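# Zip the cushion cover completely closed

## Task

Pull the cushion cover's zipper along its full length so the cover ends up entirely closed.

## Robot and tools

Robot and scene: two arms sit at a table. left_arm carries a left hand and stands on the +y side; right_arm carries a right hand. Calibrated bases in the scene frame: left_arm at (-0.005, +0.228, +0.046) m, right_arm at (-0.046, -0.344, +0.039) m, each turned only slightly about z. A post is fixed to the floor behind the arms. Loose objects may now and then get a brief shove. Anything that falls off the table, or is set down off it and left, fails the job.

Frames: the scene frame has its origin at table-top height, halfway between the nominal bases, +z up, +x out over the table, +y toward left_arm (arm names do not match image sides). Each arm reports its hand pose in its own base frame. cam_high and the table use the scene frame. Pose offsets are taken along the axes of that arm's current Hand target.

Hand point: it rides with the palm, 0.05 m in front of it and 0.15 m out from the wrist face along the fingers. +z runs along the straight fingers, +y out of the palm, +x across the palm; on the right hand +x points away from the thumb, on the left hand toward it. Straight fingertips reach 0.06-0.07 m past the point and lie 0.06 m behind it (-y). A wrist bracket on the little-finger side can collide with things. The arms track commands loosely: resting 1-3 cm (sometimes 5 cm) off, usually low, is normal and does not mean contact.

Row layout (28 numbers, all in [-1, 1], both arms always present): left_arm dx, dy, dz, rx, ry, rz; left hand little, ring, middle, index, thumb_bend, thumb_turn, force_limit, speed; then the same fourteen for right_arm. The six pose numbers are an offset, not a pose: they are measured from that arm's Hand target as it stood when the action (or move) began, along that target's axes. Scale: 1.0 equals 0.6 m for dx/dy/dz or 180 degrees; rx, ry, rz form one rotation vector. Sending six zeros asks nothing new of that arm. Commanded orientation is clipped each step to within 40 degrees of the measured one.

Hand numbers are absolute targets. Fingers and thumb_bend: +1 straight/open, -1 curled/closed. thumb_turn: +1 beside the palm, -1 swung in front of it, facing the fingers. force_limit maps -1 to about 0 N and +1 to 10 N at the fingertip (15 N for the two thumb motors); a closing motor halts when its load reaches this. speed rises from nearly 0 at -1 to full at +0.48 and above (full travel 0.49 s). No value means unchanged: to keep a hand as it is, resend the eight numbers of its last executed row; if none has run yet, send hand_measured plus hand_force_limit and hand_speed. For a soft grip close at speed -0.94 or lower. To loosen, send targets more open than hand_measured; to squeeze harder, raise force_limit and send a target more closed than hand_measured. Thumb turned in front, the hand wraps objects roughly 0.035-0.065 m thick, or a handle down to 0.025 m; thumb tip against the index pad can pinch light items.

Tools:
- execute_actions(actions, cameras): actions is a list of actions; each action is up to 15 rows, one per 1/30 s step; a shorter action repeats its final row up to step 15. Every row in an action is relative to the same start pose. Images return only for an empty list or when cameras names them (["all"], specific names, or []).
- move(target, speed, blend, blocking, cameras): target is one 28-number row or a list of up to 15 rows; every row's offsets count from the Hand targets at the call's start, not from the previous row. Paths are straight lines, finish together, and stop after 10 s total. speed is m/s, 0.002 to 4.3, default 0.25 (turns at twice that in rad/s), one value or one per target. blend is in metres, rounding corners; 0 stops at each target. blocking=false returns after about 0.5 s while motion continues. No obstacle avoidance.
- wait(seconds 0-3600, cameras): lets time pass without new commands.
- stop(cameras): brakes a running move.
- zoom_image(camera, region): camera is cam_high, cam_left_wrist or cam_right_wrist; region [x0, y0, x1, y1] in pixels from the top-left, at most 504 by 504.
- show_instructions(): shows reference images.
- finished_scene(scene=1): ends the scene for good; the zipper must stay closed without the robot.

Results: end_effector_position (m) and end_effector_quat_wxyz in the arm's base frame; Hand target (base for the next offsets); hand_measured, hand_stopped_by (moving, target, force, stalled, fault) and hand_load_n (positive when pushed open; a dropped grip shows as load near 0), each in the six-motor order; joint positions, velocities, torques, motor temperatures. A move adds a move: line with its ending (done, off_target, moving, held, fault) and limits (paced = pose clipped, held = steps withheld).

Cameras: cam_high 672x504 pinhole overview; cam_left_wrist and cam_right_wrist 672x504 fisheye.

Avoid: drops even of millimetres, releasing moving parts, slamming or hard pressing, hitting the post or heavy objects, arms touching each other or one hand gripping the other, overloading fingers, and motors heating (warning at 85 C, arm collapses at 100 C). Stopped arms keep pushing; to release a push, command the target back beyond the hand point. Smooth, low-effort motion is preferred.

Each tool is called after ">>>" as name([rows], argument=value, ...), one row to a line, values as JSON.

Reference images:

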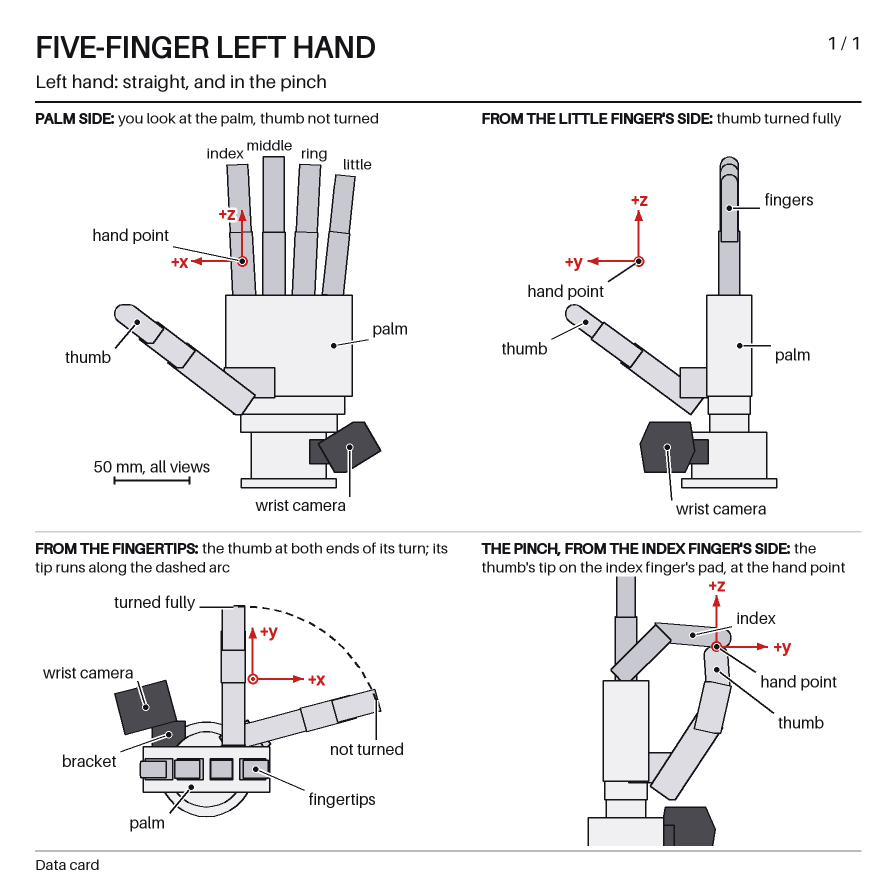

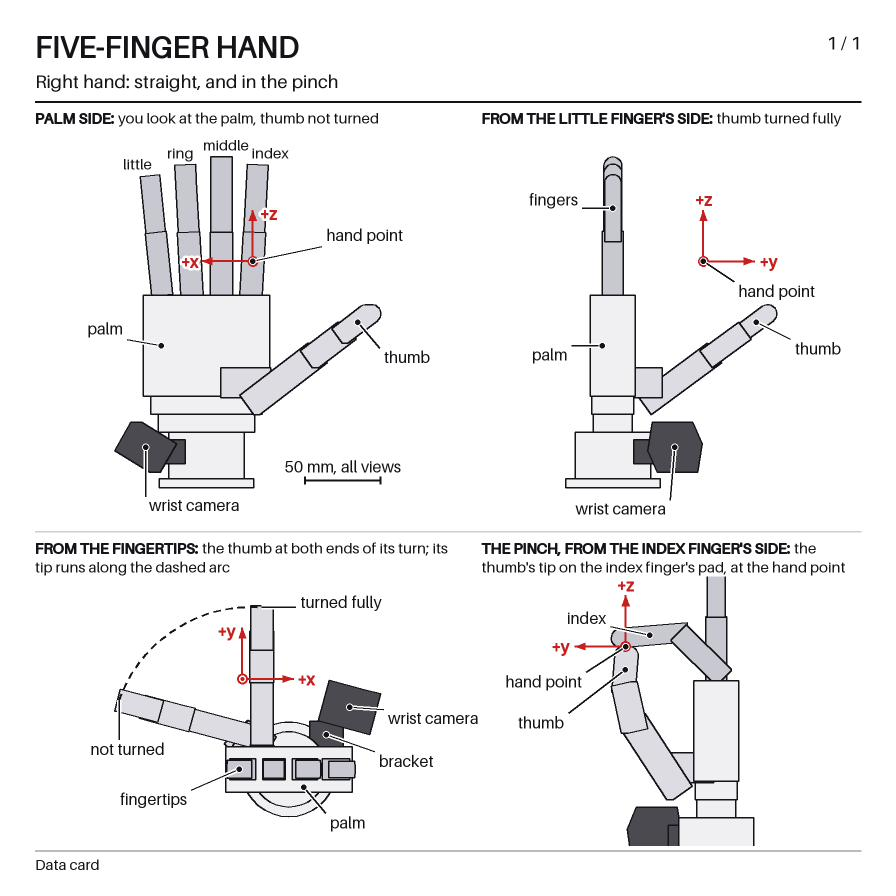

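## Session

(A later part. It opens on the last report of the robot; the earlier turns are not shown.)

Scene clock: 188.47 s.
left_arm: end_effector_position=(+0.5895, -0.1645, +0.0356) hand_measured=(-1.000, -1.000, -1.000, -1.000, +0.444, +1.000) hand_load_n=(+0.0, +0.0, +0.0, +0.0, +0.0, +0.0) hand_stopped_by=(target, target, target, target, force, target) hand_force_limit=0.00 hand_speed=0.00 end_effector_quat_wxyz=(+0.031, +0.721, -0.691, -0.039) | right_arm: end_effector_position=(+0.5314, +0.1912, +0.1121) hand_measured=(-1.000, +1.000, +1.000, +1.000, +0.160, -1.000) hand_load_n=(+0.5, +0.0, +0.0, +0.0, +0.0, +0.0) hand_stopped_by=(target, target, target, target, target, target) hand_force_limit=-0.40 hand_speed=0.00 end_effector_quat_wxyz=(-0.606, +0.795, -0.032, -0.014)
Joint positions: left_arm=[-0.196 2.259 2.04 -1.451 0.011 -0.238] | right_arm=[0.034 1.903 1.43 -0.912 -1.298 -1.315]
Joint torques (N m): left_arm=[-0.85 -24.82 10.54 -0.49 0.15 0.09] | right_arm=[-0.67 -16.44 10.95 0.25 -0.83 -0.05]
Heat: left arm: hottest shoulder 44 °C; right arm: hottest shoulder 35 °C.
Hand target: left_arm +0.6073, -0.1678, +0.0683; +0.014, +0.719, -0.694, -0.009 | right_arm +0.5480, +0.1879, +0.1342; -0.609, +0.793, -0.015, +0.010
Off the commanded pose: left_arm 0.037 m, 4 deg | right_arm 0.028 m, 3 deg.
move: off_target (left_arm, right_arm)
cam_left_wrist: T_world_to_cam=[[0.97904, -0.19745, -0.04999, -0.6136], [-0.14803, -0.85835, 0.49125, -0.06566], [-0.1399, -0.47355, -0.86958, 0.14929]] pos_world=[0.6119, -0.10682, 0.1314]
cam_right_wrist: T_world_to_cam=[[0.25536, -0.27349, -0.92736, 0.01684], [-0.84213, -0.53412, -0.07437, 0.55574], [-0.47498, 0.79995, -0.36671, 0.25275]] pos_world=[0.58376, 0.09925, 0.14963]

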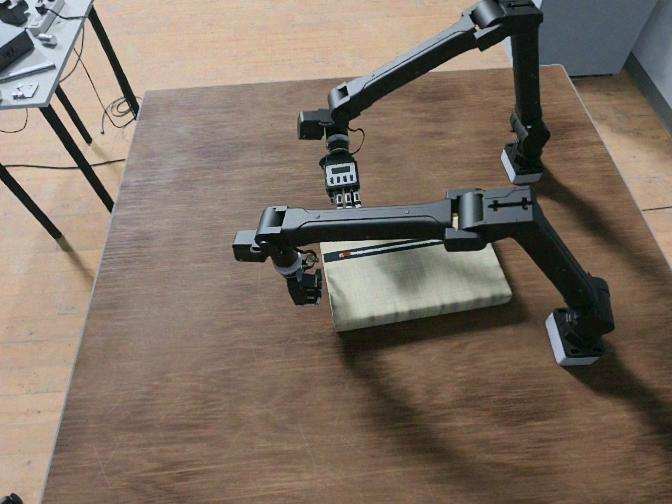

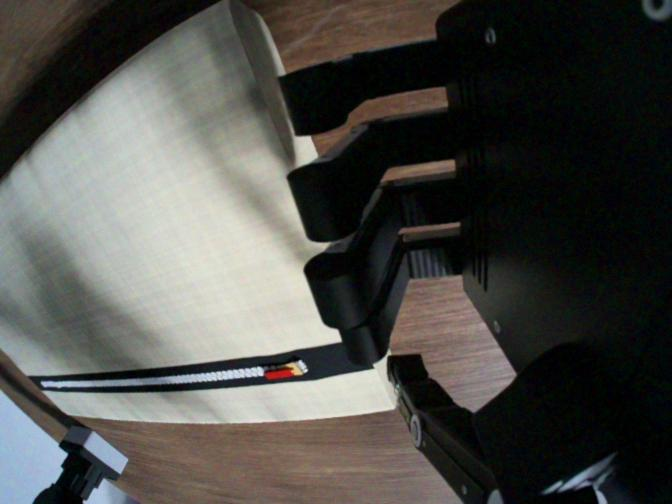

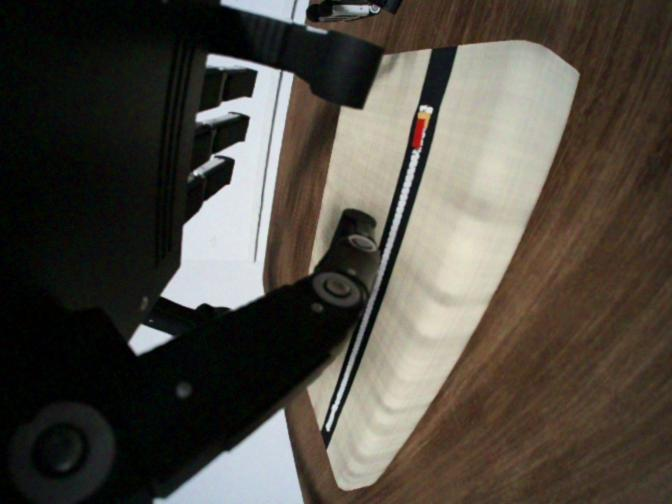

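>>> move([
  [-0.1993,-0.0052,-0.0515,0,0,0,-1,-1,-1,-1,0.2,1,0,0,0,0,0,0,0,0,1,1,1,1,1,1,-0.4,0],
  [-0.1993,-0.0052,-0.0515,0,0,0,-1,-1,-1,-1,0.2,1,0,0,0.0649,0.097,0.1786,0,0,0,1,1,1,1,1,1,-0.4,0],
], speed=0.12, cameras=["cam_high","cam_left_wrist","cam_right_wrist"])

Scene clock: 192.97 s.
left_arm: end_effector_position=(+0.5953, -0.0484, +0.0649) hand_measured=(-1.000, -1.000, -1.000, -1.000, +0.444, +1.000) hand_load_n=(+0.0, +0.0, +0.0, +0.0, +0.0, +0.0) hand_stopped_by=(target, target, target, target, force, target) hand_force_limit=0.00 hand_speed=0.00 end_effector_quat_wxyz=(+0.035, +0.721, -0.691, -0.032) | right_arm: end_effector_position=(+0.5747, +0.2686, +0.0391) hand_measured=(+1.000, +1.000, +1.000, +1.000, +1.000, +1.000) hand_load_n=(+0.0, +0.0, +0.0, +0.0, +0.0, +0.0) hand_stopped_by=(target, target, target, target, target, target) hand_force_limit=-0.40 hand_speed=0.00 end_effector_quat_wxyz=(-0.605, +0.796, -0.027, -0.004)
Joint positions: left_arm=[-0.02 2.215 2.04 -1.492 0.008 -0.063] | right_arm=[0.159 2.061 1.437 -0.359 -1.244 -0.917]
Joint torques (N m): left_arm=[-1.03 -24.12 9.42 -0.43 -0.01 0.05] | right_arm=[0.56 -16.5 10.09 2.02 -0.54 0.19]
Heat: left arm: hottest shoulder 44 °C; right arm: hottest shoulder 36 °C.
Hand target: left_arm +0.6072, -0.0479, +0.0984; +0.014, +0.719, -0.694, -0.009 | right_arm +0.5898, +0.2749, +0.0501; -0.608, +0.793, -0.016, +0.010
Off the commanded pose: left_arm 0.036 m, 4 deg | right_arm 0.020 m, 2 deg.
move: off_target (left_arm, right_arm)
cam_left_wrist: T_world_to_cam=[[0.97938, -0.19717, -0.04399, -0.59553], [-0.14874, -0.85115, 0.50342, 0.02047], [-0.1367, -0.4865, -0.86292, 0.22761]] pos_world=[0.61741, 0.01074, 0.15991]
cam_right_wrist: T_world_to_cam=[[0.27418, -0.27715, -0.92088, -0.05085], [-0.84203, -0.53175, -0.09067, 0.62809], [-0.46454, 0.80027, -0.37916, 0.17898]] pos_world=[0.62596, 0.17666, 0.07799]

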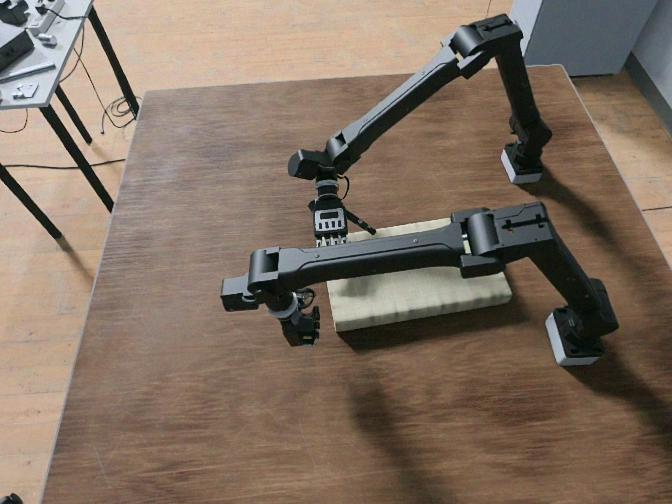

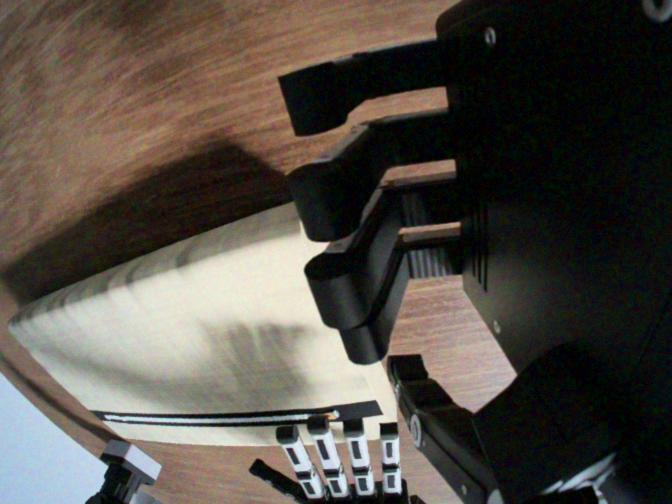

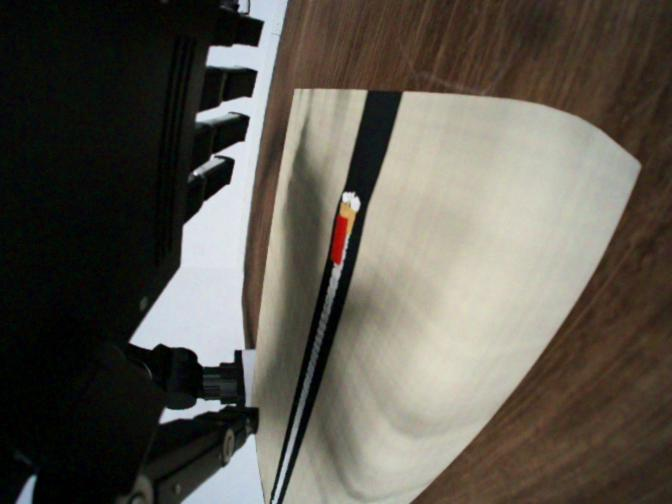

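>>> zoom_image(camera="cam_right_wrist", region=[325, 180, 375, 240])

Scaled by 8.400 from the camera's image (finer frame: 960x720).

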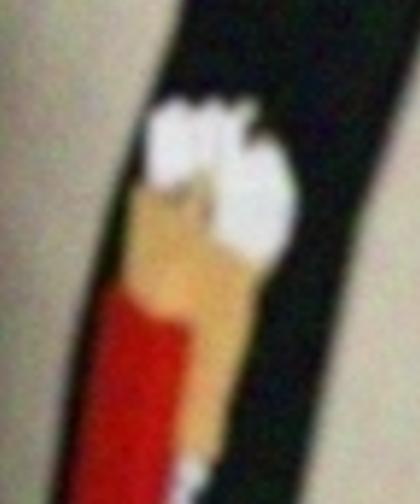

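>>> move(target=[0,0,0,0,0,0,-1,-1,-1,-1,0.2,1,0,0,0.0035,-0.0907,-0.1424,0,0,0,1,1,1,1,1,1,-0.4,0], speed=0.12, cameras=["cam_high","cam_right_wrist"])

>>> zoom_image(camera="cam_high", region=[310, 200, 430, 290])

Scene clock: 197.37 s.
left_arm: end_effector_position=(+0.5953, -0.0484, +0.0649) hand_measured=(-1.000, -1.000, -1.000, -1.000, +0.444, +1.000) hand_load_n=(+0.0, +0.0, +0.0, +0.0, +0.0, +0.0) hand_stopped_by=(target, target, target, target, force, target) hand_force_limit=0.00 hand_speed=0.00 end_effector_quat_wxyz=(+0.035, +0.721, -0.691, -0.032) | right_arm: end_effector_position=(+0.5729, +0.2086, +0.1007) hand_measured=(+1.000, +1.000, +1.000, +1.000, +1.000, +1.000) hand_load_n=(+0.0, -0.5, +0.0, -0.5, +0.0, +0.0) hand_stopped_by=(target, target, target, target, target, target) hand_force_limit=-0.40 hand_speed=0.00 end_effector_quat_wxyz=(-0.606, +0.795, -0.034, -0.014)
Joint positions: left_arm=[-0.02 2.215 2.04 -1.492 0.008 -0.063] | right_arm=[0.061 2.001 1.548 -0.838 -1.29 -1.213]
Joint torques (N m): left_arm=[-1.44 -24.82 9.51 -0.38 0.02 0.07] | right_arm=[-0.5 -17.38 11.3 0.42 -0.8 -0.04]
Heat: left arm: hottest shoulder 43 °C; right arm: hottest shoulder 36 °C.
Hand target: left_arm +0.6072, -0.0479, +0.0984; +0.014, +0.719, -0.694, -0.009 | right_arm +0.5897, +0.2064, +0.1248; -0.608, +0.793, -0.015, +0.010
Off the commanded pose: left_arm 0.036 m, 4 deg | right_arm 0.029 m, 4 deg.
move: off_target (right_arm)
cam_right_wrist: T_world_to_cam=[[0.2521, -0.27541, -0.92768, 0.00267], [-0.8435, -0.53239, -0.07117, 0.59926], [-0.47429, 0.80044, -0.36652, 0.25376]] pos_world=[0.62516, 0.11665, 0.13814]

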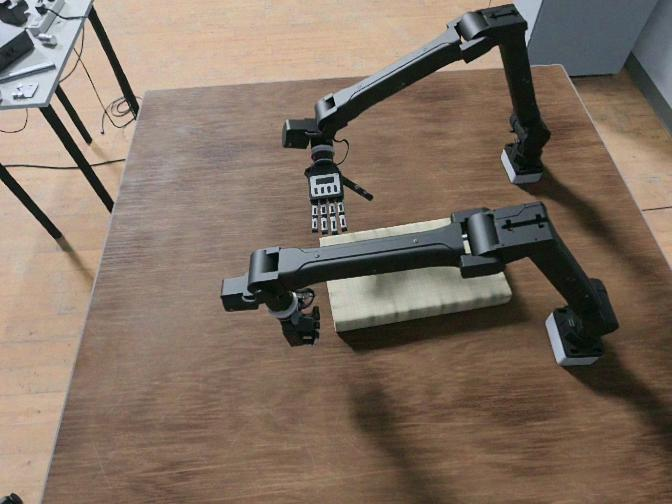

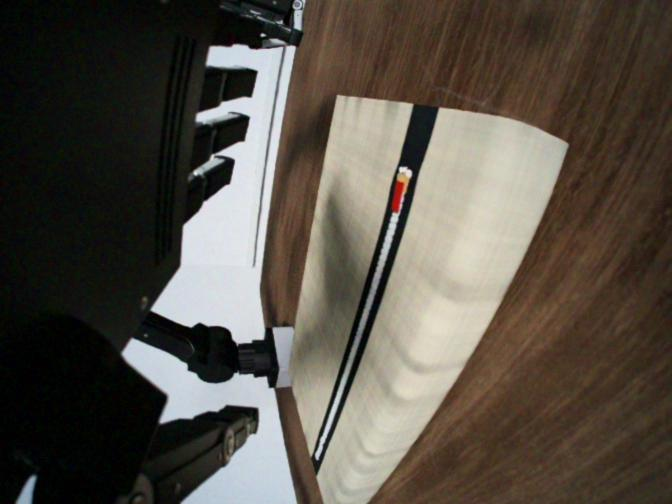

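Scaled by 4.200.

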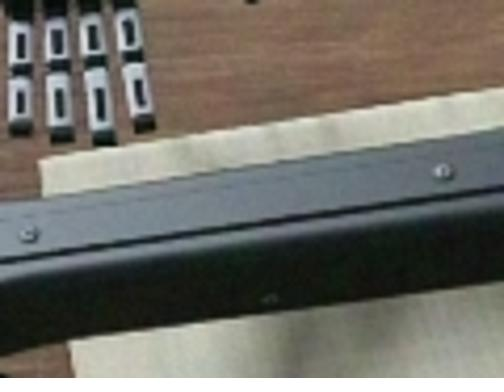

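>>> finished_scene()

The scene is finished: the task was done.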